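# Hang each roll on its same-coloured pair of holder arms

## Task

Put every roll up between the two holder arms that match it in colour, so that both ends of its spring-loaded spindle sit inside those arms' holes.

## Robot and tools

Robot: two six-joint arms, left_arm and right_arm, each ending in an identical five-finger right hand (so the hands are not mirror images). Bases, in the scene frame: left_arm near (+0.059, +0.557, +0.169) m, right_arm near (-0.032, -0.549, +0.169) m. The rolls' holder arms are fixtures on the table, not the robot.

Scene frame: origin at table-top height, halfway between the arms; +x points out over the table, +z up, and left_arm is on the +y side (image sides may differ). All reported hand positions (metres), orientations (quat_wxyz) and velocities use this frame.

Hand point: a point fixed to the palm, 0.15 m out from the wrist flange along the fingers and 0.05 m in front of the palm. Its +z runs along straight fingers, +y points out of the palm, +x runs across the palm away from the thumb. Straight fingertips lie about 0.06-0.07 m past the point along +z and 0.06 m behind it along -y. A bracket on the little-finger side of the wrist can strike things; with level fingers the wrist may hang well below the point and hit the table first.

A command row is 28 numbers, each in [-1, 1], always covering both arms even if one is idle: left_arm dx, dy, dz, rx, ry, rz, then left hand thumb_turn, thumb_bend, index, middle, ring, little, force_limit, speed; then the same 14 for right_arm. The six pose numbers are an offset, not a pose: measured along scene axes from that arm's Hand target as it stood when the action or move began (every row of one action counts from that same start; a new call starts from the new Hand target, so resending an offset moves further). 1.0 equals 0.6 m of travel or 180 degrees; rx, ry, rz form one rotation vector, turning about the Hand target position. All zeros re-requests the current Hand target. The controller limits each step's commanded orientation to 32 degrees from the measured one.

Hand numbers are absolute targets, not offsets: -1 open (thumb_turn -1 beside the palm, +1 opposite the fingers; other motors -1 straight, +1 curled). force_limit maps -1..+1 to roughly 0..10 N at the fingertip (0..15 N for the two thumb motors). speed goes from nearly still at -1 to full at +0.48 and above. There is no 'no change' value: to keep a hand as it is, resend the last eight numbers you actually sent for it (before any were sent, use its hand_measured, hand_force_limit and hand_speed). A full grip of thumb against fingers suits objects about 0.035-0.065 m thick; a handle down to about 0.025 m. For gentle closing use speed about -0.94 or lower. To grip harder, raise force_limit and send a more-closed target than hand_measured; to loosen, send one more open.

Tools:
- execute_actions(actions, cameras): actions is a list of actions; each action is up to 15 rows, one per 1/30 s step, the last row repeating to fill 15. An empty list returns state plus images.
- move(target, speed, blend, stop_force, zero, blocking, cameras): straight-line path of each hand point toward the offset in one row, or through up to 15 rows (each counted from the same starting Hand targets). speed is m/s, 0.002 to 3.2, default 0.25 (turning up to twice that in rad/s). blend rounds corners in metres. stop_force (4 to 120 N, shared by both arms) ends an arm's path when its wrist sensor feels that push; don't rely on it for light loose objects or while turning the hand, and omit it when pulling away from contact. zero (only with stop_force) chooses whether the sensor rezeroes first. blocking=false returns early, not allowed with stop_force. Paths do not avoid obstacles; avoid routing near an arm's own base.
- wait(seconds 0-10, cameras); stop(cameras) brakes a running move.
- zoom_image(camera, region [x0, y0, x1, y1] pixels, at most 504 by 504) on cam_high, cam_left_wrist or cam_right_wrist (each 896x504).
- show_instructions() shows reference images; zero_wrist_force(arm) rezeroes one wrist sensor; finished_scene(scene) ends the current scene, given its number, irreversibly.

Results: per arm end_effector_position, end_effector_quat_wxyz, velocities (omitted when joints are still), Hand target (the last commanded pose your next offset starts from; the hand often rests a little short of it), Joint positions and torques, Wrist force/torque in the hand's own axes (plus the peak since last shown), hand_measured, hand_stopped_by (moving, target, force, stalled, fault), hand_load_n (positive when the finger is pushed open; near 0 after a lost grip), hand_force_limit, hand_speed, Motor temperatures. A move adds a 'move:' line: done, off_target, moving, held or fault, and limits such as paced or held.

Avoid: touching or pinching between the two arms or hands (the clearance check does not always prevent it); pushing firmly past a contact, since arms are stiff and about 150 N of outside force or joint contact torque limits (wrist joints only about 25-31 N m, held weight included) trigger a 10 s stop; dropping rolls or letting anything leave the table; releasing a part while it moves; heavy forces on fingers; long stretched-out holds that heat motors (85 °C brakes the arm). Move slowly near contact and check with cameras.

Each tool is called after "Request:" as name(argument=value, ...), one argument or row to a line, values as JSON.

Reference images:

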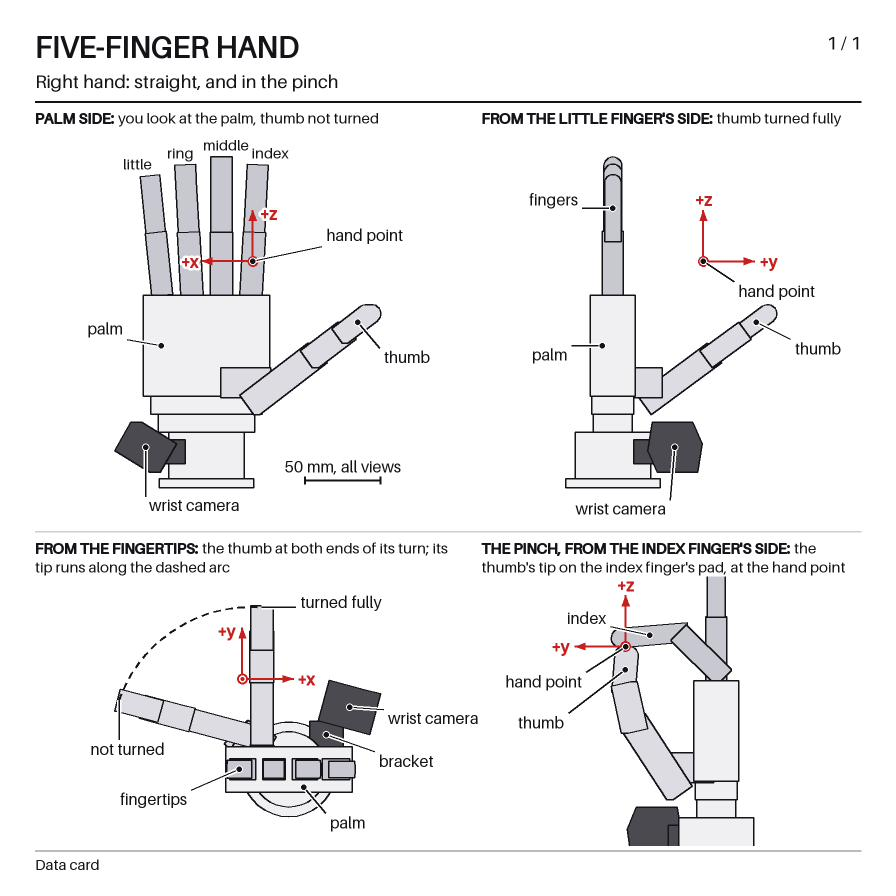

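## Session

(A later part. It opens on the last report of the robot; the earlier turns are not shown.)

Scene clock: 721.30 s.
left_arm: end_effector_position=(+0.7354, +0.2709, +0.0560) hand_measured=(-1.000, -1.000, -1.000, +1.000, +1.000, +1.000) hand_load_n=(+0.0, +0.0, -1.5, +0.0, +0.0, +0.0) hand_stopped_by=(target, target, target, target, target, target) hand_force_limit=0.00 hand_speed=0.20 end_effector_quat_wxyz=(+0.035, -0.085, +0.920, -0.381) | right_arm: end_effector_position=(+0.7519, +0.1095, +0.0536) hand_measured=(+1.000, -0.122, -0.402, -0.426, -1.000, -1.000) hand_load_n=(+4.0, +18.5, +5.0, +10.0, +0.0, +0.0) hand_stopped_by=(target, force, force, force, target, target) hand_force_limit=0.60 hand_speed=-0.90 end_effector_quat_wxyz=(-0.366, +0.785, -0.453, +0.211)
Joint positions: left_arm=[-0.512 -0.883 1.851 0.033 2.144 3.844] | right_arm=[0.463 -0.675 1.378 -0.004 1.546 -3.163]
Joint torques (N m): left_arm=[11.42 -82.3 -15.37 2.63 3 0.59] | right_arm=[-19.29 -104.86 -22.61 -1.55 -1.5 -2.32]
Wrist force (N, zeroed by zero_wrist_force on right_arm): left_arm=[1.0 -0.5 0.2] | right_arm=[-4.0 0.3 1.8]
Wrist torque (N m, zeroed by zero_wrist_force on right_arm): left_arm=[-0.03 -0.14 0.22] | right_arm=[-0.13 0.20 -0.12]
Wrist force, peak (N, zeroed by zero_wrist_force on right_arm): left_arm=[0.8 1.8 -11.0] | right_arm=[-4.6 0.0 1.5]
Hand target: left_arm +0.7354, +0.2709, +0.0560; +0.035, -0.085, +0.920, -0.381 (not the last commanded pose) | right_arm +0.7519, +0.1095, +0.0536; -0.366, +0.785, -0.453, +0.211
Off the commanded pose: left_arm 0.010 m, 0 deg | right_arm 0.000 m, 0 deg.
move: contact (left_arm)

Request:
move(
  target=[
    [-0.0038,0.0197,0,0,0,0,-1,-1,-1,1,1,1,0,0.2,0,0,0,0,0,0,1,0.25,-0.15,-0.15,-1,-1,0.6,-0.9],
    [-0.0587,0.009,0.0217,0,0,0,-1,-1,-1,1,1,1,0,0.2,0,0,0,0,0,0,1,0.25,-0.15,-0.15,-1,-1,0.6,-0.9],
    [-0.052,-0.0253,0.0217,0,0,0,-1,-1,-1,1,1,1,0,0.2,0,0,0,0,0,0,1,0.25,-0.15,-0.15,-1,-1,0.6,-0.9],
  ],
  speed=0.05,
  stop_force=6,
)

Request:
move(
  target=[0.0327,0.0064,0,0,0,0,-1,-1,-1,1,1,1,0,0.2,0,0,0,0,0,0,1,0.25,-0.15,-0.15,-1,-1,0.6,-0.9],
  speed=0.015,
  stop_force=4,
  cameras=["cam_left_wrist","cam_right_wrist"],
)

Scene clock: 727.87 s.
left_arm: end_effector_position=(+0.7042, +0.2557, +0.0690) hand_measured=(-1.000, -1.000, -1.000, +1.000, +1.000, +1.000) hand_load_n=(+0.0, +0.0, +0.0, +0.0, +0.0, -0.5) hand_stopped_by=(target, target, target, target, target, target) hand_force_limit=0.00 hand_speed=0.20 end_effector_quat_wxyz=(+0.035, -0.085, +0.920, -0.381) | right_arm: end_effector_position=(+0.7519, +0.1095, +0.0536) hand_measured=(+1.000, -0.122, -0.402, -0.426, -1.000, -1.000) hand_load_n=(+4.5, +18.5, +5.0, +10.0, +0.0, +0.0) hand_stopped_by=(target, force, force, force, target, target) hand_force_limit=0.60 hand_speed=-0.90 end_effector_quat_wxyz=(-0.366, +0.785, -0.453, +0.211)
Joint positions: left_arm=[-0.561 -0.933 1.911 -0.003 2.117 3.796] | right_arm=[0.463 -0.675 1.378 -0.004 1.546 -3.163]
Joint torques (N m): left_arm=[-22.54 -59.7 -27.64 -0.16 -1.3 -3.21] | right_arm=[-20.18 -102.97 -23.29 -1.57 -1.58 -2.2]
Wrist force (N, zeroed by zero_wrist_force on right_arm): left_arm=[0.3 -1.4 0.6] | right_arm=[-4.0 0.1 1.6]
Wrist torque (N m, zeroed by zero_wrist_force on right_arm): left_arm=[0.05 -0.12 0.14] | right_arm=[-0.14 0.21 -0.13]
Wrist force, peak (N, zeroed by zero_wrist_force on right_arm): left_arm=[0.5 -2.0 0.6] | right_arm=[-4.4 0.5 1.6]
Hand target: left_arm +0.7042, +0.2557, +0.0690; +0.035, -0.085, +0.920, -0.381 | right_arm +0.7519, +0.1095, +0.0536; -0.366, +0.785, -0.453, +0.211
Off the commanded pose: left_arm 0.000 m, 0 deg | right_arm 0.000 m, 0 deg.
move: done

Scene clock: 729.97 s.
left_arm: end_effector_position=(+0.7181, +0.2585, +0.0690) hand_measured=(-1.000, -1.000, -1.000, +1.000, +1.000, +1.000) hand_load_n=(+0.0, +0.0, +0.0, +0.0, +0.0, +0.0) hand_stopped_by=(target, target, target, target, target, target) hand_force_limit=0.00 hand_speed=0.20 end_effector_quat_wxyz=(+0.035, -0.085, +0.920, -0.381) | right_arm: end_effector_position=(+0.7519, +0.1095, +0.0536) hand_measured=(+1.000, -0.122, -0.402, -0.426, -1.000, -1.000) hand_load_n=(+4.5, +18.5, +5.0, +10.5, +0.0, +0.0) hand_stopped_by=(target, force, force, force, target, target) hand_force_limit=0.60 hand_speed=-0.90 end_effector_quat_wxyz=(-0.366, +0.785, -0.453, +0.211)
Joint positions: left_arm=[-0.545 -0.919 1.883 0.019 2.126 3.812] | right_arm=[0.463 -0.675 1.378 -0.004 1.546 -3.163]
Joint torques (N m): left_arm=[-20.46 -81.29 -14.75 -0.2 -1.2 -1.76] | right_arm=[-19.95 -104.44 -22.37 -1.47 -1.45 -1.92]
Wrist force (N, zeroed by zero_wrist_force on right_arm): left_arm=[0.9 -1.5 0.4] | right_arm=[-4.1 0.3 1.6]
Wrist torque (N m, zeroed by zero_wrist_force on right_arm): left_arm=[0.06 -0.10 0.19] | right_arm=[-0.11 0.22 -0.12]
Wrist force, peak (N, zeroed by zero_wrist_force on right_arm): left_arm=[6.3 -1.2 -0.8] | right_arm=[-4.4 0.1 1.8]
Hand target: left_arm +0.7181, +0.2585, +0.0690; +0.035, -0.085, +0.920, -0.381 (not the last commanded pose) | right_arm +0.7519, +0.1095, +0.0536; -0.366, +0.785, -0.453, +0.211
Off the commanded pose: left_arm 0.006 m, 0 deg | right_arm 0.000 m, 0 deg.
move: contact (left_arm)
camera_calibration:
cam_left_wrist: T_world_to_cam=[[-0.417525, 0.601085, -0.681447, 0.192264], [0.690524, 0.697353, 0.192028, -0.689997], [0.590634, -0.390379, -0.706226, -0.156265], [0, 0, 0, 1]] pos_world=[0.649031, 0.304602, 0.153158]
cam_right_wrist: T_world_to_cam=[[-0.43541, -0.50207, -0.747224, 0.42852], [-0.857277, 0.484583, 0.17394, 0.587847], [0.274762, 0.716314, -0.641405, -0.138164], [0, 0, 0, 1]] pos_world=[0.728492, 0.0292551, 0.129331]
Images, in order (width x height): cam_left_wrist 896x504, cam_right_wrist 896x504.

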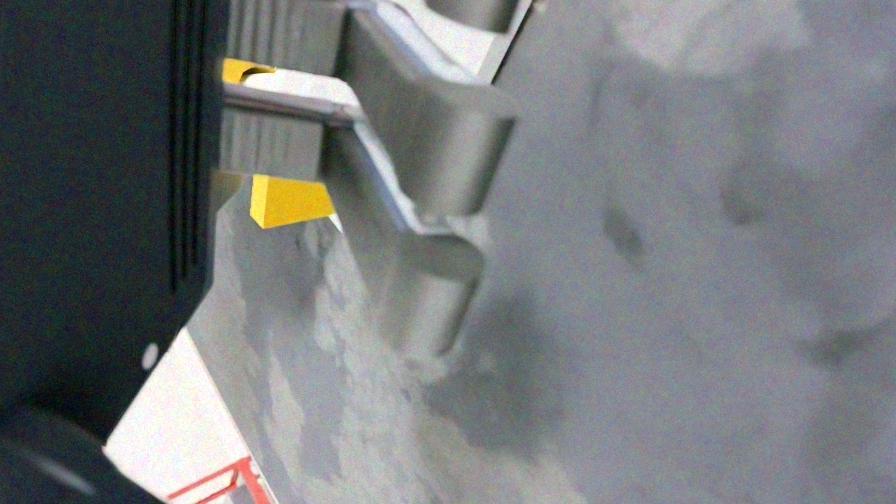

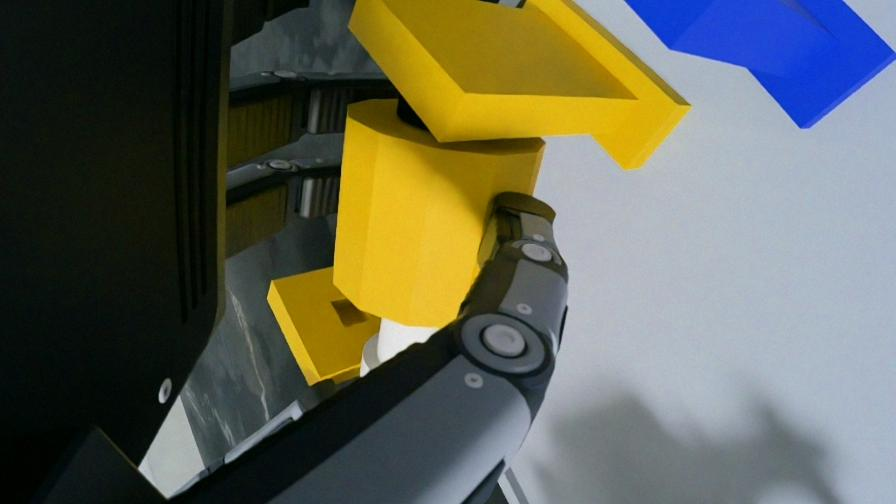

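Request:
move(
  target=[
    [-0.003,0,0.06,0,0,0,-1,-1,-1,1,1,1,0,0.2,0,0,0,0,0,0,1,0.25,-0.15,-0.15,-1,-1,0.6,-0.9],
    [0.0327,0.0064,0.06,0,0,0,-1,-1,-1,1,1,1,0,0.2,0,0,0,0,0,0,1,0.25,-0.15,-0.15,-1,-1,0.6,-0.9],
  ],
  speed=0.08,
)

Request:
move(
  target=[0,0,-0.055,0,0,0,-1,-1,-1,1,1,1,0,0.2,0,0,0,0,0,0,1,0.25,-0.15,-0.15,-1,-1,0.6,-0.9],
  speed=0.015,
  stop_force=4,
)

Scene clock: 732.70 s.
left_arm: end_effector_position=(+0.7376, +0.2623, +0.1050) hand_measured=(-1.000, -1.000, -1.000, +1.000, +1.000, +1.000) hand_load_n=(+0.0, +0.0, +0.0, +0.0, +0.0, +0.0) hand_stopped_by=(target, target, target, target, target, target) hand_force_limit=0.00 hand_speed=0.20 end_effector_quat_wxyz=(+0.035, -0.085, +0.920, -0.381) | right_arm: end_effector_position=(+0.7519, +0.1095, +0.0536) hand_measured=(+1.000, -0.122, -0.402, -0.426, -1.000, -1.000) hand_load_n=(+4.5, +18.5, +5.0, +10.0, +0.0, +0.0) hand_stopped_by=(target, force, force, force, target, target) hand_force_limit=0.60 hand_speed=-0.90 end_effector_quat_wxyz=(-0.366, +0.785, -0.453, +0.211)
Joint positions: left_arm=[-0.523 -0.946 1.838 0.103 2.138 3.834] | right_arm=[0.463 -0.675 1.378 -0.004 1.546 -3.163]
Joint torques (N m): left_arm=[13.08 -66.43 -30.64 5.2 3.32 2.07] | right_arm=[-19.8 -104.43 -23.22 -1.52 -1.3 -1.95]
Wrist force (N, zeroed by zero_wrist_force on right_arm): left_arm=[0.1 -1.6 0.1] | right_arm=[-3.8 0.0 1.7]
Wrist torque (N m, zeroed by zero_wrist_force on right_arm): left_arm=[0.04 -0.08 -0.19] | right_arm=[-0.17 0.18 -0.12]
Wrist force, peak (N, zeroed by zero_wrist_force on right_arm): left_arm=[0.6 -2.0 0.5] | right_arm=[-4.4 0.1 1.7]
Hand target: left_arm +0.7377, +0.2623, +0.1050; +0.035, -0.085, +0.920, -0.381 | right_arm +0.7519, +0.1095, +0.0536; -0.366, +0.785, -0.453, +0.211
Off the commanded pose: left_arm 0.000 m, 0 deg | right_arm 0.000 m, 0 deg.
move: done

Scene clock: 735.77 s.
left_arm: end_effector_position=(+0.7377, +0.2623, +0.0757) hand_measured=(-1.000, -1.000, -1.000, +1.000, +1.000, +1.000) hand_load_n=(-0.5, +0.0, +0.0, +0.0, +0.0, +0.0) hand_stopped_by=(target, target, target, target, target, target) hand_force_limit=0.00 hand_speed=0.20 end_effector_quat_wxyz=(+0.035, -0.085, +0.920, -0.381) | right_arm: end_effector_position=(+0.7519, +0.1095, +0.0536) hand_measured=(+1.000, -0.122, -0.402, -0.426, -1.000, -1.000) hand_load_n=(+4.5, +18.0, +5.0, +10.0, +0.0, +0.0) hand_stopped_by=(target, force, force, force, target, target) hand_force_limit=0.60 hand_speed=-0.90 end_effector_quat_wxyz=(-0.366, +0.785, -0.453, +0.211)
Joint positions: left_arm=[-0.523 -0.907 1.841 0.061 2.138 3.834] | right_arm=[0.463 -0.675 1.378 -0.004 1.546 -3.163]
Joint torques (N m): left_arm=[-3.22 -80.48 -20.36 4.77 -0.74 -0.28] | right_arm=[-17.49 -104.91 -23.09 -1.42 -0.87 -1.77]
Wrist force (N, zeroed by zero_wrist_force on right_arm): left_arm=[0.3 -2.5 -2.3] | right_arm=[-3.9 0.1 1.1]
Wrist torque (N m, zeroed by zero_wrist_force on right_arm): left_arm=[0.19 -0.14 -0.18] | right_arm=[-0.11 0.20 -0.11]
Wrist force, peak (N, zeroed by zero_wrist_force on right_arm): left_arm=[0.4 -8.7 -16.7] | right_arm=[-4.5 0.0 1.3]
Hand target: left_arm +0.7377, +0.2623, +0.0757; +0.035, -0.085, +0.920, -0.381 (not the last commanded pose) | right_arm +0.7519, +0.1095, +0.0536; -0.366, +0.785, -0.453, +0.211
Off the commanded pose: left_arm 0.004 m, 0 deg | right_arm 0.000 m, 0 deg.
move: contact (left_arm)

Request:
move(
  target=[
    [0,0,0.025,0,0,0,-1,-1,-1,1,1,1,0,0.2,0,0,0,0,0,0,1,0.25,-0.15,-0.15,-1,-1,0.6,-0.9],
    [-0.052,0.0323,0.025,0,0,0,-1,-1,-1,1,1,1,0,0.2,0,0,0,0,0,0,1,0.25,-0.15,-0.15,-1,-1,0.6,-0.9],
    [-0.052,0.0323,-0.042,0,0,0,-1,-1,-1,1,1,1,0,0.2,0,0,0,0,0,0,1,0.25,-0.15,-0.15,-1,-1,0.6,-0.9],
  ],
  speed=0.08,
  blend=[0.006,0.006,0],
)

Request:
move(
  target=[0.0127,-0.0654,0,0,0,0,-1,-1,-1,1,1,1,0,0.2,0,0,0,0,0,0,1,0.25,-0.15,-0.15,-1,-1,0.6,-0.9],
  speed=0.015,
  stop_force=4,
  cameras=["cam_left_wrist","cam_right_wrist"],
)

Scene clock: 738.80 s.
left_arm: end_effector_position=(+0.7064, +0.2817, +0.0506) hand_measured=(-1.000, -1.000, -1.000, +1.000, +1.000, +1.000) hand_load_n=(+0.0, +0.0, +0.0, +0.0, +0.0, +0.0) hand_stopped_by=(target, target, target, target, target, target) hand_force_limit=0.00 hand_speed=0.20 end_effector_quat_wxyz=(+0.035, -0.085, +0.920, -0.381) | right_arm: end_effector_position=(+0.7519, +0.1095, +0.0536) hand_measured=(+1.000, -0.122, -0.402, -0.426, -1.000, -1.000) hand_load_n=(+4.5, +18.5, +5.0, +10.0, +0.0, +0.0) hand_stopped_by=(target, force, force, force, target, target) hand_force_limit=0.60 hand_speed=-0.90 end_effector_quat_wxyz=(-0.366, +0.785, -0.453, +0.211)
Joint positions: left_arm=[-0.521 -0.906 1.918 -0.016 2.139 3.836] | right_arm=[0.463 -0.675 1.378 -0.004 1.546 -3.163]
Joint torques (N m): left_arm=[12.17 -65.12 -25.42 -0.73 1.41 -1] | right_arm=[-20.2 -104.25 -23.93 -1.81 -1.52 -2.08]
Wrist force (N, zeroed by zero_wrist_force on right_arm): left_arm=[0.6 -1.4 0.5] | right_arm=[-3.9 0.1 1.5]
Wrist torque (N m, zeroed by zero_wrist_force on right_arm): left_arm=[0.06 -0.18 -0.16] | right_arm=[-0.14 0.20 -0.11]
Wrist force, peak (N, zeroed by zero_wrist_force on right_arm): left_arm=[0.1 -2.7 -2.2] | right_arm=[-4.3 0.7 1.8]
Hand target: left_arm +0.7065, +0.2817, +0.0505; +0.035, -0.085, +0.920, -0.381 | right_arm +0.7519, +0.1095, +0.0536; -0.366, +0.785, -0.453, +0.211
Off the commanded pose: left_arm 0.000 m, 0 deg | right_arm 0.000 m, 0 deg.
move: done

Scene clock: 741.63 s.
left_arm: end_effector_position=(+0.7113, +0.2571, +0.0505) hand_measured=(-1.000, -1.000, -1.000, +1.000, +1.000, +1.000) hand_load_n=(+0.0, +0.0, -2.5, +0.0, +0.0, +0.0) hand_stopped_by=(target, target, target, target, target, target) hand_force_limit=0.00 hand_speed=0.20 end_effector_quat_wxyz=(+0.035, -0.085, +0.920, -0.381) | right_arm: end_effector_position=(+0.7518, +0.1095, +0.0535) hand_measured=(+1.000, -0.122, -0.402, -0.426, -1.000, -1.000) hand_load_n=(+3.5, +19.0, +4.0, +10.0, +0.0, +0.0) hand_stopped_by=(target, force, force, force, target, target) hand_force_limit=0.60 hand_speed=-0.90 end_effector_quat_wxyz=(-0.366, +0.785, -0.453, +0.211)
Joint positions: left_arm=[-0.553 -0.899 1.897 -0.019 2.122 3.804] | right_arm=[0.463 -0.675 1.378 -0.004 1.546 -3.163]
Joint torques (N m): left_arm=[10.73 -81.3 -15.14 2.97 3.67 0.62] | right_arm=[-14.64 -105.14 -38.39 -1.29 1.54 -1.61]
Wrist force (N, zeroed by zero_wrist_force on right_arm): left_arm=[0.6 0.2 -3.4] | right_arm=[-5.9 2.8 2.5]
Wrist torque (N m, zeroed by zero_wrist_force on right_arm): left_arm=[0.14 -0.02 0.15] | right_arm=[-0.20 0.12 -0.20]
Wrist force, peak (N, zeroed by zero_wrist_force on right_arm): left_arm=[0.9 2.5 -5.3] | right_arm=[-6.5 4.0 2.2]
Hand target: left_arm +0.7113, +0.2571, +0.0505; +0.035, -0.085, +0.920, -0.381 (not the last commanded pose) | right_arm +0.7519, +0.1095, +0.0536; -0.366, +0.785, -0.453, +0.211
Off the commanded pose: left_arm 0.015 m, 0 deg | right_arm 0.000 m, 0 deg.
move: contact (left_arm)
camera_calibration:
cam_left_wrist: T_world_to_cam=[[-0.417498, 0.601113, -0.681438, 0.177632], [0.690541, 0.697329, 0.192056, -0.68078], [0.590634, -0.390378, -0.706227, -0.165861], [0, 0, 0, 1]] pos_world=[0.642231, 0.303202, 0.134658]
cam_right_wrist: T_world_to_cam=[[-0.435486, -0.502066, -0.747183, 0.42857], [-0.857268, 0.484559, 0.174051, 0.587827], [0.274669, 0.716333, -0.641424, -0.138095], [0, 0, 0, 1]] pos_world=[0.728492, 0.0292552, 0.129331]
Images, in order (width x height): cam_left_wrist 896x504, cam_right_wrist 896x504.

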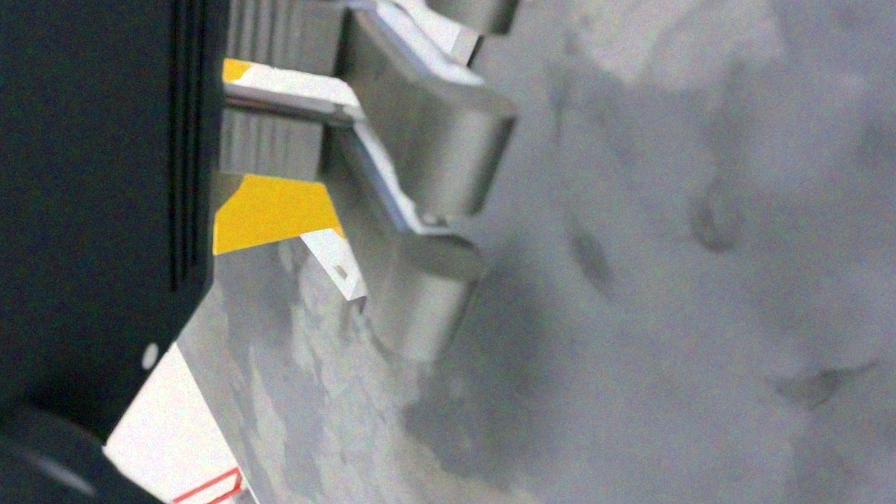

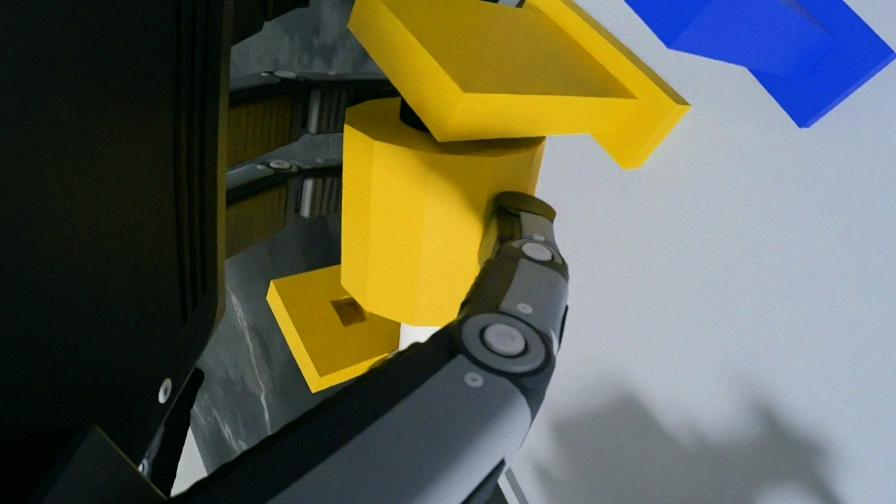

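Request:
move(
  target=[0.0011,-0.0059,0,0,0,0,-1,-1,-1,1,1,1,0,0.2,0,0,0,0,0,0,1,0.25,-0.15,-0.15,-1,-1,0.6,-0.9],
  speed=0.015,
  stop_force=8,
  cameras=["cam_right_wrist"],
)

Request:
zoom_image(
  camera="cam_right_wrist",
  region=[240, 60, 560, 420],
)

Scene clock: 744.47 s.
left_arm: end_effector_position=(+0.7119, +0.2536, +0.0505) hand_measured=(-1.000, -1.000, -1.000, +1.000, +1.000, +1.000) hand_load_n=(+0.0, +0.0, -6.5, +0.0, +0.0, +0.0) hand_stopped_by=(target, target, target, target, target, target) hand_force_limit=0.00 hand_speed=0.20 end_effector_quat_wxyz=(+0.035, -0.085, +0.920, -0.381) | right_arm: end_effector_position=(+0.7519, +0.1095, +0.0536) hand_measured=(+1.000, -0.122, -0.402, -0.426, -1.000, -1.000) hand_load_n=(+1.5, +20.0, +2.5, +9.5, +0.0, +0.0) hand_stopped_by=(target, force, force, force, target, target) hand_force_limit=0.60 hand_speed=-0.90 end_effector_quat_wxyz=(-0.366, +0.785, -0.453, +0.211)
Joint positions: left_arm=[-0.557 -0.898 1.894 -0.019 2.119 3.8] | right_arm=[0.463 -0.675 1.378 -0.004 1.546 -3.163]
Joint torques (N m): left_arm=[-28.36 -63.64 -29.22 -0.6 -0.29 -3.2] | right_arm=[-7.7 -104.55 -39.02 -1.6 2.54 0.06]
Wrist force (N, zeroed by zero_wrist_force on right_arm): left_arm=[-0.2 3.8 -7.5] | right_arm=[-6.8 6.1 -0.6]
Wrist torque (N m, zeroed by zero_wrist_force on right_arm): left_arm=[0.15 -0.13 0.08] | right_arm=[-0.23 -0.02 -0.24]
Wrist force, peak (N, zeroed by zero_wrist_force on right_arm): left_arm=[-0.1 4.2 -8.0] | right_arm=[-7.3 6.6 -0.4]
Hand target: left_arm +0.7119, +0.2536, +0.0505; +0.035, -0.085, +0.920, -0.381 | right_arm +0.7519, +0.1095, +0.0536; -0.366, +0.785, -0.453, +0.211
Off the commanded pose: left_arm 0.000 m, 0 deg | right_arm 0.000 m, 0 deg.
move: done
camera_calibration:
cam_right_wrist: T_world_to_cam=[[-0.435423, -0.502107, -0.747192, 0.428526], [-0.857265, 0.484616, 0.173909, 0.587841], [0.274781, 0.716265, -0.641451, -0.13817], [0, 0, 0, 1]] pos_world=[0.728492, 0.0292551, 0.129331]
Images, in order (width x height): cam_right_wrist 896x504.

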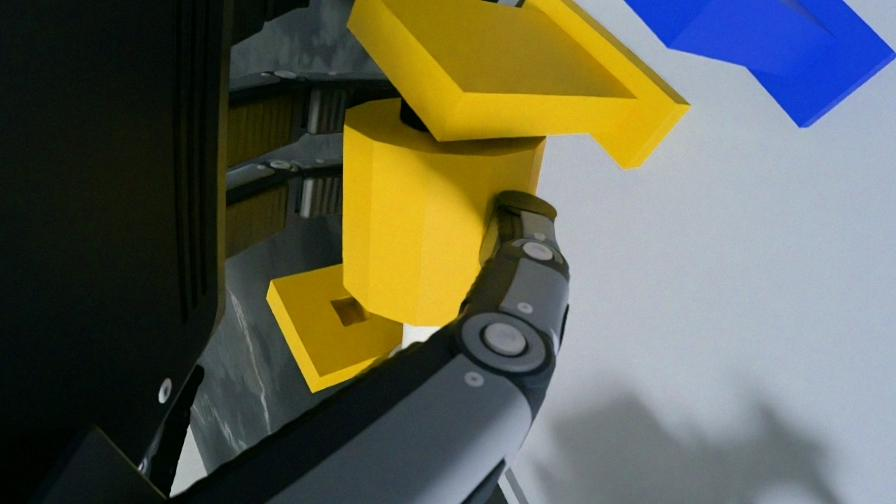

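Scaled by 1.400 from the camera's 896x504 image, which has a finer 1280x720 frame.

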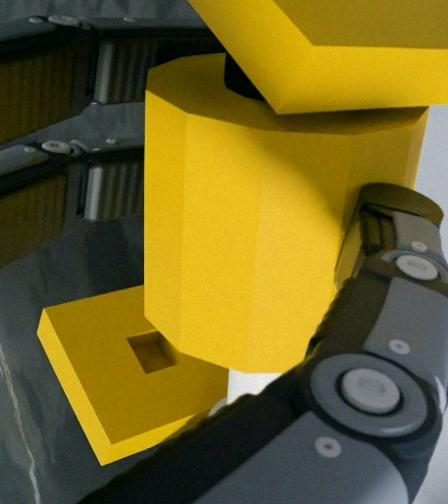

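Request:
move(
  target=[
    [-0.0095,0.049,0,0,0,0,-1,-1,-1,1,1,1,0,0.2,0,0,0,0,0,0,1,0.25,-0.15,-0.15,-1,-1,0.6,-0.9],
    [-0.0627,0.014,0,0,0,0.1072,-1,-1,-1,1,1,1,0,0.2,0,0,0,0,0,0,1,0.25,-0.15,-0.15,-1,-1,0.6,-0.9],
  ],
  speed=[0.05,0.1],
  cameras=["cam_left_wrist","cam_right_wrist"],
)

Request:
zoom_image(
  camera="cam_right_wrist",
  region=[240, 60, 560, 420],
)

Scene clock: 753.50 s.
left_arm: end_effector_position=(+0.6743, +0.2620, +0.0505) hand_measured=(-1.000, -1.000, -1.000, +1.000, +1.000, +1.000) hand_load_n=(+0.0, +0.0, +0.0, +0.0, +0.0, +0.0) hand_stopped_by=(target, target, target, target, target, target) hand_force_limit=0.00 hand_speed=0.20 end_effector_quat_wxyz=(+0.099, -0.238, +0.893, -0.370) | right_arm: end_effector_position=(+0.7519, +0.1095, +0.0536) hand_measured=(+1.000, -0.122, -0.402, -0.426, -1.000, -1.000) hand_load_n=(+3.5, +18.5, +4.5, +10.0, +0.0, +0.0) hand_stopped_by=(target, force, force, force, target, target) hand_force_limit=0.60 hand_speed=-0.90 end_effector_quat_wxyz=(-0.366, +0.785, -0.453, +0.211)
Joint positions: left_arm=[-0.667 -0.998 2.068 -0.246 1.839 3.42] | right_arm=[0.463 -0.675 1.378 -0.004 1.546 -3.163]
Joint torques (N m): left_arm=[-18.5 -71.26 -12.46 -0.05 -0.66 -3.19] | right_arm=[14.15 -105.64 -27.35 -1.49 -0.94 1.37]
Wrist force (N, zeroed by zero_wrist_force on right_arm): left_arm=[-0.1 -1.9 0.5] | right_arm=[-2.8 0.2 1.0]
Wrist torque (N m, zeroed by zero_wrist_force on right_arm): left_arm=[-0.02 -0.02 0.11] | right_arm=[-0.16 0.17 -0.11]
Wrist force, peak (N, zeroed by zero_wrist_force on right_arm): left_arm=[-0.1 4.2 -7.9] | right_arm=[-7.2 6.7 -1.1]
Hand target: left_arm +0.6743, +0.2620, +0.0505; +0.099, -0.238, +0.893, -0.370 | right_arm +0.7519, +0.1095, +0.0536; -0.366, +0.785, -0.453, +0.211
Off the commanded pose: left_arm 0.000 m, 0 deg | right_arm 0.000 m, 0 deg.
move: done
camera_calibration:
cam_left_wrist: T_world_to_cam=[[-0.592638, 0.429476, -0.681419, 0.322315], [0.421459, 0.886279, 0.192045, -0.526746], [0.686406, -0.173377, -0.706249, -0.26355], [0, 0, 0, 1]] pos_world=[0.59392, 0.282724, 0.134658]
cam_right_wrist: T_world_to_cam=[[-0.43541, -0.50207, -0.747224, 0.428638], [-0.857277, 0.484583, 0.17394, 0.587916], [0.274762, 0.716314, -0.641405, -0.138128], [0, 0, 0, 1]] pos_world=[0.728592, 0.0292551, 0.129431]
Images, in order (width x height): cam_left_wrist 896x504, cam_right_wrist 896x504.

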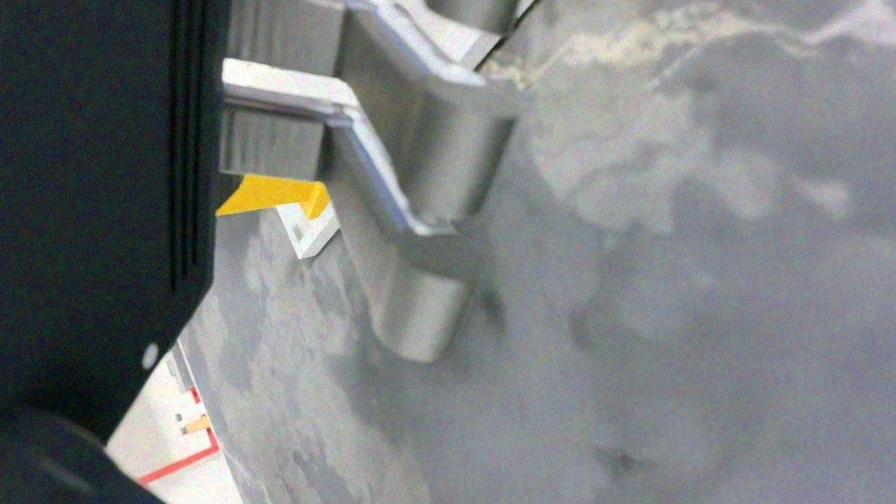

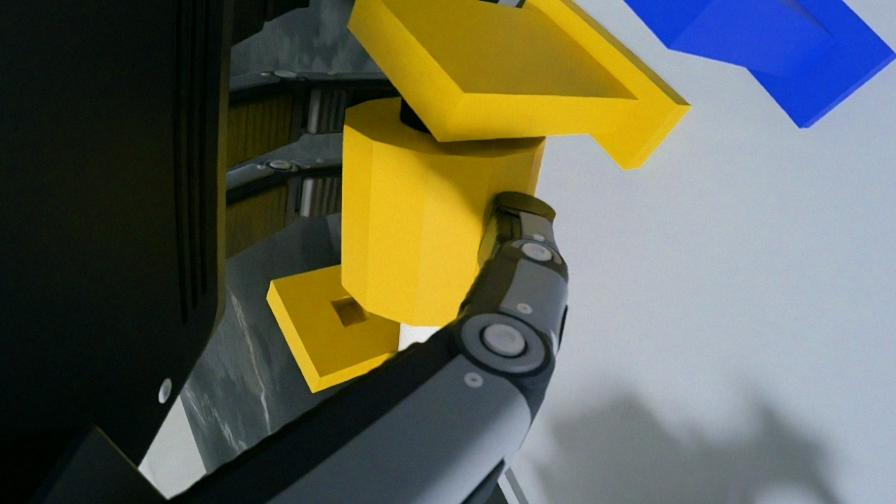

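Scaled by 1.400 from the camera's 896x504 image, which has a finer 1280x720 frame.

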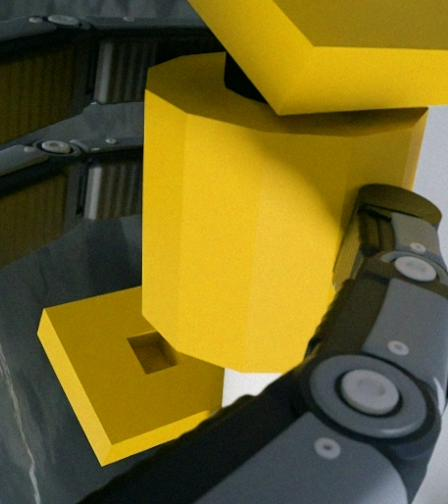

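Request:
move(
  target=[
    [-0.03,0.06,0.05,0,0,0,-1,-1,-1,-1,-1,-1,0,0.2,0,0,0,0,0,0,1,0.25,-0.15,-0.15,-1,-1,0.6,-0.9],
    [0.1428,0.0667,0.2825,0.2638,-0.1211,-0.5706,1,-1,-1,-1,-1,-1,0,0.2,0.0017,0.001,-0.0138,0.0694,-0.1203,0,1,0.25,-0.15,-0.15,-1,-1,0.6,-0.9],
  ],
  speed=[0.15,0.3],
  cameras=["all"],
)

Scene clock: 765.67 s.
left_arm: end_effector_position=(+0.7600, +0.3020, +0.2200) hand_measured=(+1.000, -1.000, -1.000, -1.000, -1.000, -1.000) hand_load_n=(+0.0, +0.0, +0.0, +0.0, +0.0, +0.0) hand_stopped_by=(target, target, target, target, target, target) hand_force_limit=0.00 hand_speed=0.20 end_effector_quat_wxyz=(+0.000, +0.638, +0.770, +0.000) | right_arm: end_effector_position=(+0.7529, +0.1101, +0.0453) hand_measured=(+1.000, -0.122, -0.402, -0.426, -1.000, -1.000) hand_load_n=(+4.0, +18.0, +4.5, +10.0, +0.0, +0.0) hand_stopped_by=(target, force, force, force, target, target) hand_force_limit=0.60 hand_speed=-0.90 end_effector_quat_wxyz=(-0.527, +0.687, -0.396, +0.304)
Joint positions: left_arm=[-0.616 -0.981 1.688 0.863 1.57 5.481] | right_arm=[0.46 -0.72 1.671 -0.688 1.537 -3.151]
Joint torques (N m): left_arm=[-20.62 -81.99 -32.47 6.82 -1.48 2.15] | right_arm=[-19.72 -80.61 -18.12 -4.81 -1.55 1.38]
Wrist force (N, zeroed by zero_wrist_force on right_arm): left_arm=[-0.5 0.2 -0.6] | right_arm=[-3.8 0.7 -0.2]
Wrist torque (N m, zeroed by zero_wrist_force on right_arm): left_arm=[0.08 0.02 -0.02] | right_arm=[-0.04 0.23 -0.11]
Wrist force, peak (N, zeroed by zero_wrist_force on right_arm): left_arm=[-0.2 -2.1 1.5] | right_arm=[-4.5 0.9 -0.5]
Hand target: left_arm +0.7600, +0.3020, +0.2200; +0.000, +0.638, +0.770, +0.000 | right_arm +0.7529, +0.1101, +0.0453; -0.527, +0.687, -0.396, +0.304
Off the commanded pose: left_arm 0.000 m, 0 deg | right_arm 0.000 m, 0 deg.
move: done
camera_calibration:
cam_left_wrist: T_world_to_cam=[[0.88113, 0.472782, -0.00927798, -0.809537], [0.405075, -0.744531, 0.530648, -0.200349], [0.243973, -0.471328, -0.847541, 0.261632], [0, 0, 0, 1]] pos_world=[0.730633, 0.356884, 0.320548]
cam_right_wrist: T_world_to_cam=[[-0.110924, -0.314942, -0.942607, 0.167127], [-0.880346, 0.471264, -0.0538608, 0.61905], [0.461179, 0.823846, -0.329533, -0.310483], [0, 0, 0, 1]] pos_world=[0.706705, 0.0166897, 0.0885627]

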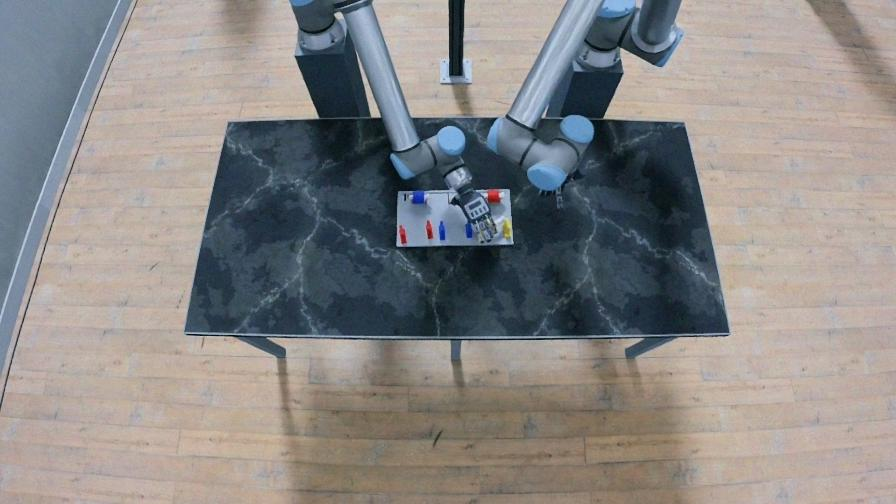

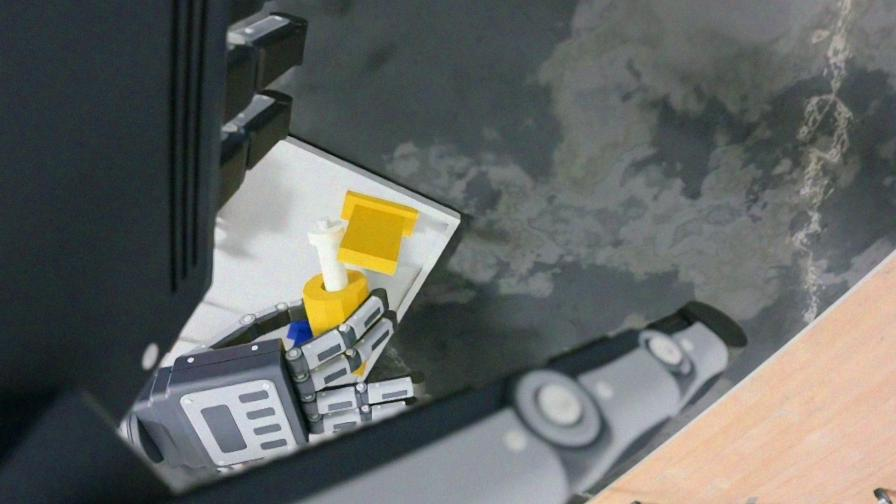

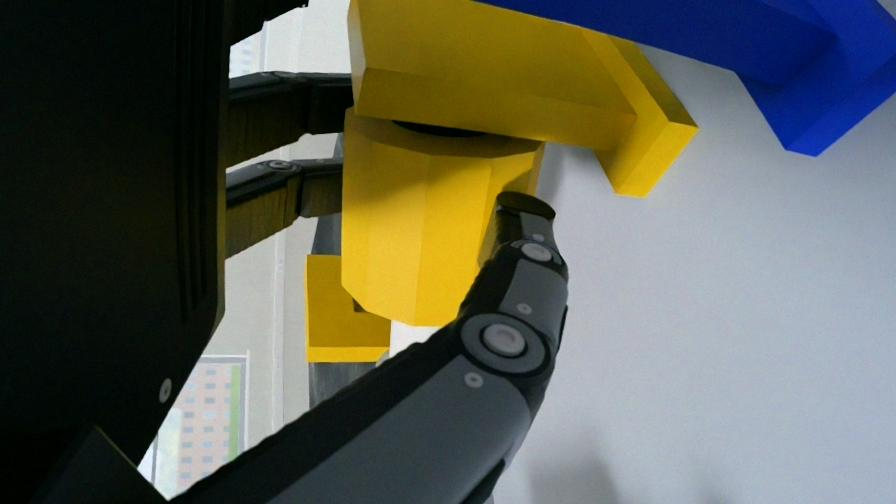

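Request:
zoom_image(
  camera="cam_left_wrist",
  region=[280, 180, 440, 330],
)

Request:
zoom_image(
  camera="cam_right_wrist",
  region=[290, 60, 560, 380],
)

Scaled by 3.150 from the camera's 896x504 image, which has a finer 1280x720 frame.

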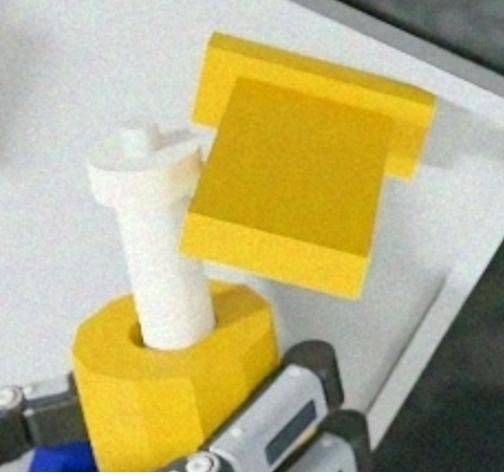

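Scaled by 1.575 from the camera's 896x504 image, which has a finer 1280x720 frame.

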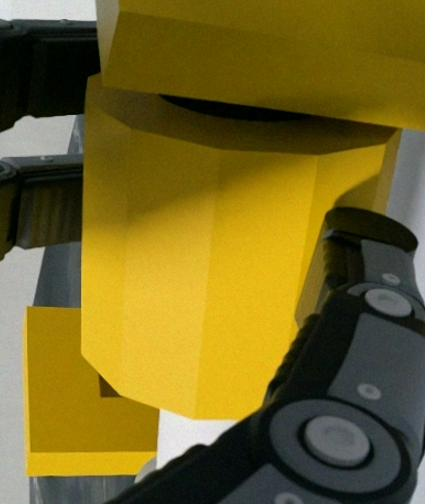

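Request:
zoom_image(
  camera="cam_left_wrist",
  region=[295, 200, 385, 310],
)

Scaled by 4.582 from the camera's 896x504 image, which has a finer 1280x720 frame.

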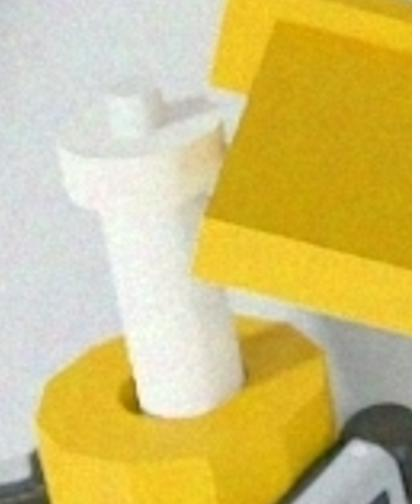

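Request:
move(
  target=[0,0,0,0,0,0,1,-1,-1,-1,-1,-1,0,0.2,-0.0003,0.0008,0.0147,0.0577,0.0333,0,1,0.25,-0.15,-0.15,-1,-1,0.6,-0.9],
  speed=0.06,
  stop_force=7,
  cameras=["cam_left_wrist","cam_right_wrist"],
)

Request:
zoom_image(
  camera="cam_left_wrist",
  region=[295, 200, 415, 310],
)

Request:
zoom_image(
  camera="cam_right_wrist",
  region=[290, 60, 560, 380],
)

Scene clock: 778.30 s.
left_arm: end_effector_position=(+0.7600, +0.3020, +0.2200) hand_measured=(+1.000, -1.000, -1.000, -1.000, -1.000, -1.000) hand_load_n=(+0.0, +0.0, +0.0, +0.0, +0.0, +0.0) hand_stopped_by=(target, target, target, target, target, target) hand_force_limit=0.00 hand_speed=0.20 end_effector_quat_wxyz=(+0.000, +0.638, +0.770, +0.000) | right_arm: end_effector_position=(+0.7527, +0.1105, +0.0541) hand_measured=(+1.000, -0.122, -0.402, -0.426, -1.000, -1.000) hand_load_n=(+5.0, +18.5, +5.5, +8.0, -0.5, -0.5) hand_stopped_by=(target, force, force, force, target, target) hand_force_limit=0.60 hand_speed=-0.90 end_effector_quat_wxyz=(-0.566, +0.652, -0.449, +0.231)
Joint positions: left_arm=[-0.616 -0.981 1.688 0.863 1.57 5.481] | right_arm=[0.427 -0.725 1.682 -0.699 1.451 -2.957]
Joint torques (N m): left_arm=[-18.51 -82.46 -27.18 5.16 -0.13 1.95] | right_arm=[-24.77 -97.52 -17.22 -4.79 -0.52 1.75]
Wrist force (N, zeroed by zero_wrist_force on right_arm): left_arm=[-0.3 -0.1 -0.3] | right_arm=[-8.1 2.6 1.7]
Wrist torque (N m, zeroed by zero_wrist_force on right_arm): left_arm=[0.03 -0.01 -0.02] | right_arm=[-0.17 0.11 -0.25]
Wrist force, peak (N, zeroed by zero_wrist_force on right_arm): left_arm=[-0.7 0.6 -0.8] | right_arm=[-8.7 2.7 1.8]
Hand target: left_arm +0.7600, +0.3020, +0.2200; +0.000, +0.638, +0.770, +0.000 | right_arm +0.7527, +0.1105, +0.0541; -0.566, +0.652, -0.449, +0.231
Off the commanded pose: left_arm 0.000 m, 0 deg | right_arm 0.000 m, 0 deg.
move: done
camera_calibration:
cam_left_wrist: T_world_to_cam=[[0.88113, 0.472782, -0.00927798, -0.809537], [0.405075, -0.744531, 0.530648, -0.200349], [0.243973, -0.471328, -0.847541, 0.261632], [0, 0, 0, 1]] pos_world=[0.730633, 0.356884, 0.320548]
cam_right_wrist: T_world_to_cam=[[-0.211202, -0.141184, -0.967192, 0.233196], [-0.876663, 0.464967, 0.123561, 0.607454], [0.432268, 0.873998, -0.221973, -0.297539], [0, 0, 0, 1]] pos_world=[0.7104, 0.0105254, 0.0844422]
Images, in order (width x height): cam_left_wrist 896x504, cam_right_wrist 896x504.

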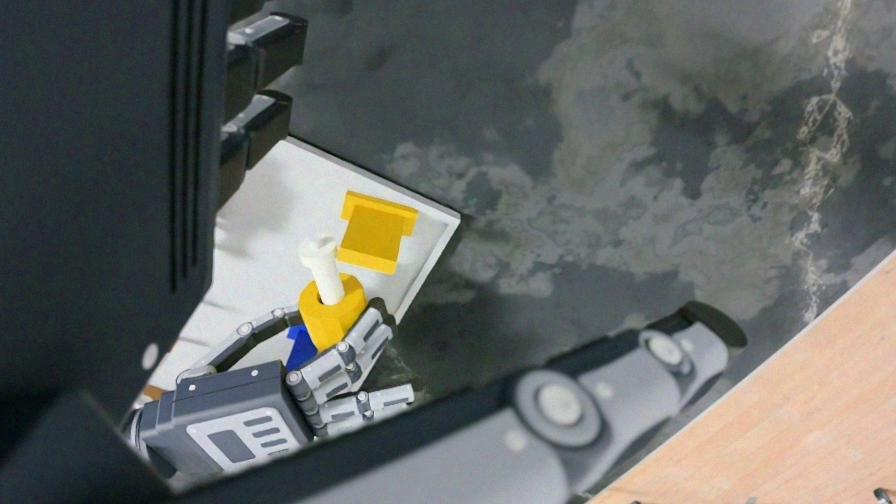

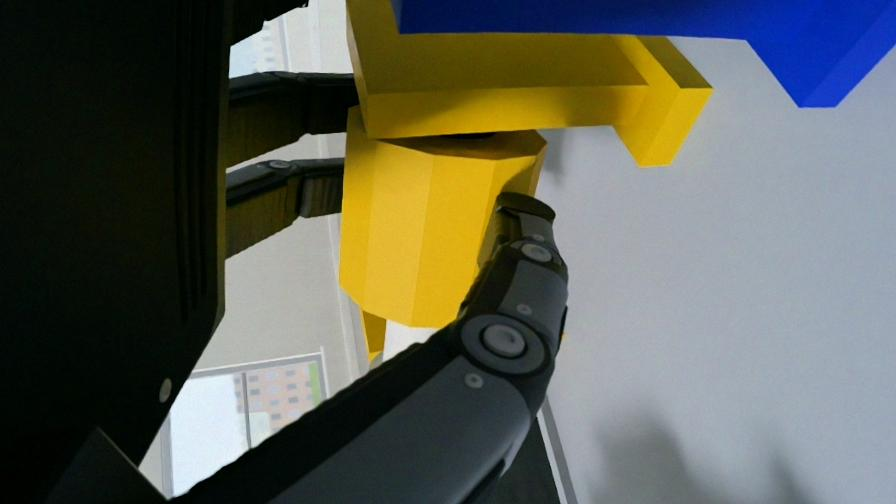

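Scaled by 4.200 from the camera's 896x504 image, which has a finer 1280x720 frame.

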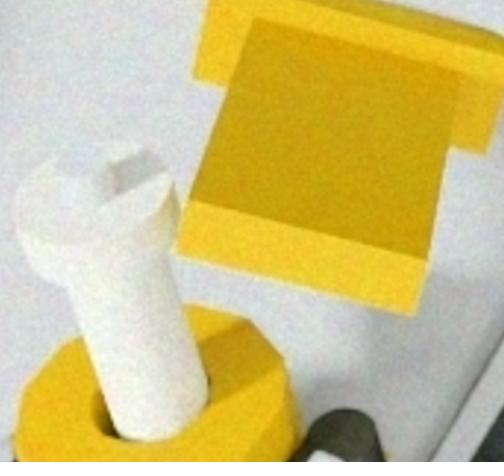

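Scaled by 1.575 from the camera's 896x504 image, which has a finer 1280x720 frame.

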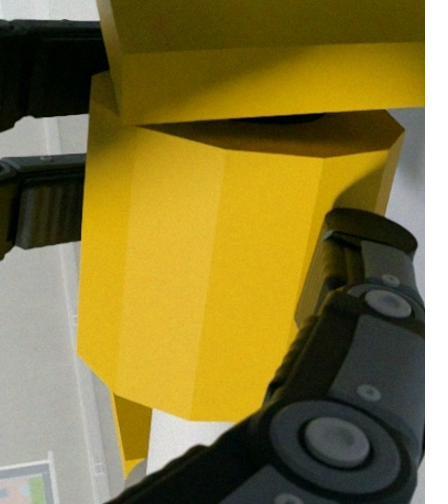

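Request:
zoom_image(
  camera="cam_left_wrist",
  region=[295, 228, 345, 268],
)

Scaled by 10.080 from the camera's 896x504 image, which has a finer 1280x720 frame.

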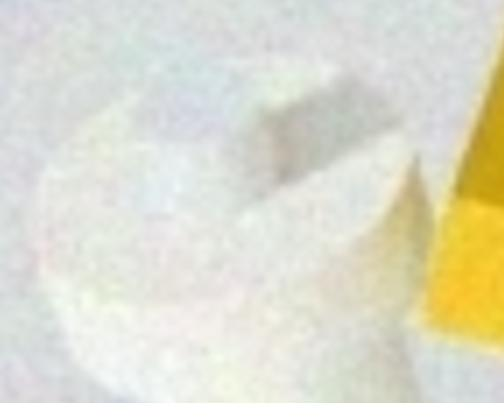

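Request:
move(
  target=[0,0,0,0,0,0,1,-1,-1,-1,-1,-1,0,0.2,-0.0012,0.0018,-0.0048,-0.0192,-0.0111,0,1,0.25,-0.15,-0.15,-1,-1,0.6,-0.9],
  speed=0.06,
  cameras=["cam_left_wrist","cam_right_wrist"],
)

Request:
zoom_image(
  camera="cam_left_wrist",
  region=[295, 200, 415, 310],
)

Request:
zoom_image(
  camera="cam_right_wrist",
  region=[290, 60, 560, 380],
)

Scene clock: 786.00 s.
left_arm: end_effector_position=(+0.7600, +0.3020, +0.2200) hand_measured=(+1.000, -1.000, -1.000, -1.000, -1.000, -1.000) hand_load_n=(+0.0, +0.0, +0.0, +0.0, +0.0, +0.0) hand_stopped_by=(target, target, target, target, target, target) hand_force_limit=0.00 hand_speed=0.20 end_effector_quat_wxyz=(+0.000, +0.638, +0.770, +0.000) | right_arm: end_effector_position=(+0.7520, +0.1116, +0.0512) hand_measured=(+1.000, -0.122, -0.402, -0.426, -1.000, -1.000) hand_load_n=(+2.0, +17.5, +5.0, +9.5, +0.0, +0.0) hand_stopped_by=(target, force, force, force, target, target) hand_force_limit=0.60 hand_speed=-0.90 end_effector_quat_wxyz=(-0.553, +0.664, -0.432, +0.256)
Joint positions: left_arm=[-0.616 -0.981 1.688 0.863 1.57 5.481] | right_arm=[0.44 -0.724 1.678 -0.694 1.481 -3.021]
Joint torques (N m): left_arm=[-20.01 -84.33 -23.54 4.24 0.58 1.62] | right_arm=[19.85 -79.73 -32.73 1.35 1.77 -2.27]
Wrist force (N, zeroed by zero_wrist_force on right_arm): left_arm=[-0.3 0.2 -0.8] | right_arm=[-1.3 0.2 0.1]
Wrist torque (N m, zeroed by zero_wrist_force on right_arm): left_arm=[0.10 -0.01 0.00] | right_arm=[-0.10 0.25 -0.09]
Wrist force, peak (N, zeroed by zero_wrist_force on right_arm): left_arm=[-0.7 0.5 -0.6] | right_arm=[-8.6 2.3 2.0]
Hand target: left_arm +0.7600, +0.3020, +0.2200; +0.000, +0.638, +0.770, +0.000 | right_arm +0.7520, +0.1116, +0.0512; -0.553, +0.664, -0.432, +0.256
Off the commanded pose: left_arm 0.000 m, 0 deg | right_arm 0.000 m, 0 deg.
move: done
camera_calibration:
cam_left_wrist: T_world_to_cam=[[0.88113, 0.472782, -0.00927798, -0.809537], [0.405075, -0.744531, 0.530648, -0.200349], [0.243973, -0.471328, -0.847541, 0.261632], [0, 0, 0, 1]] pos_world=[0.730633, 0.356884, 0.320548]
cam_right_wrist: T_world_to_cam=[[-0.177673, -0.199272, -0.963703, 0.211412], [-0.879963, 0.470584, 0.0649288, 0.611597], [0.440564, 0.859559, -0.258962, -0.301494], [0, 0, 0, 1]] pos_world=[0.708572, 0.0134735, 0.0859528]
Images, in order (width x height): cam_left_wrist 896x504, cam_right_wrist 896x504.

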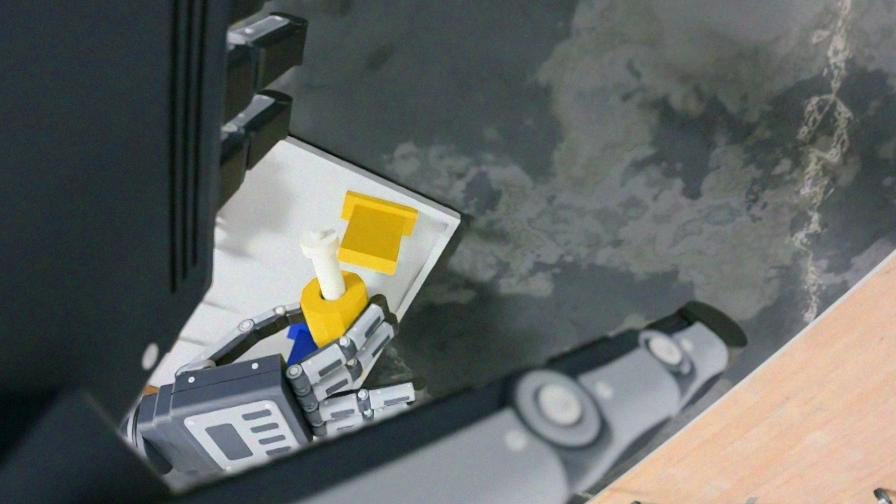

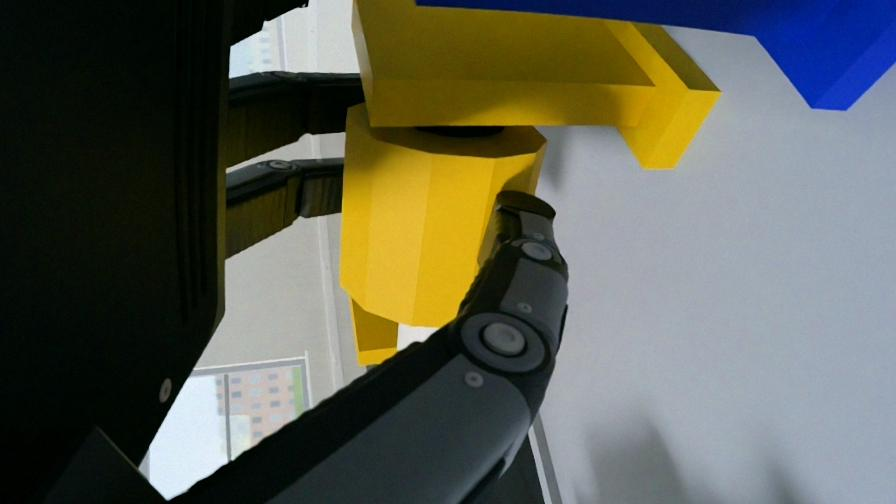

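Scaled by 4.200 from the camera's 896x504 image, which has a finer 1280x720 frame.

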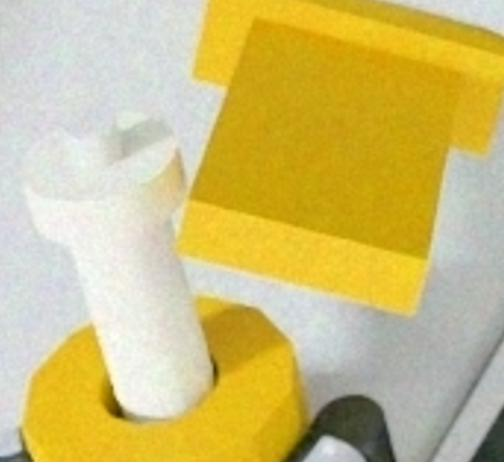

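Scaled by 1.575 from the camera's 896x504 image, which has a finer 1280x720 frame.

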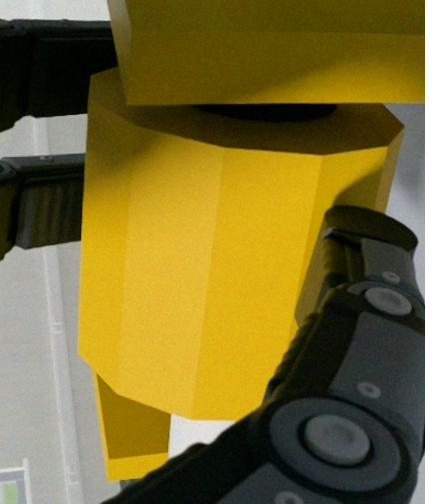

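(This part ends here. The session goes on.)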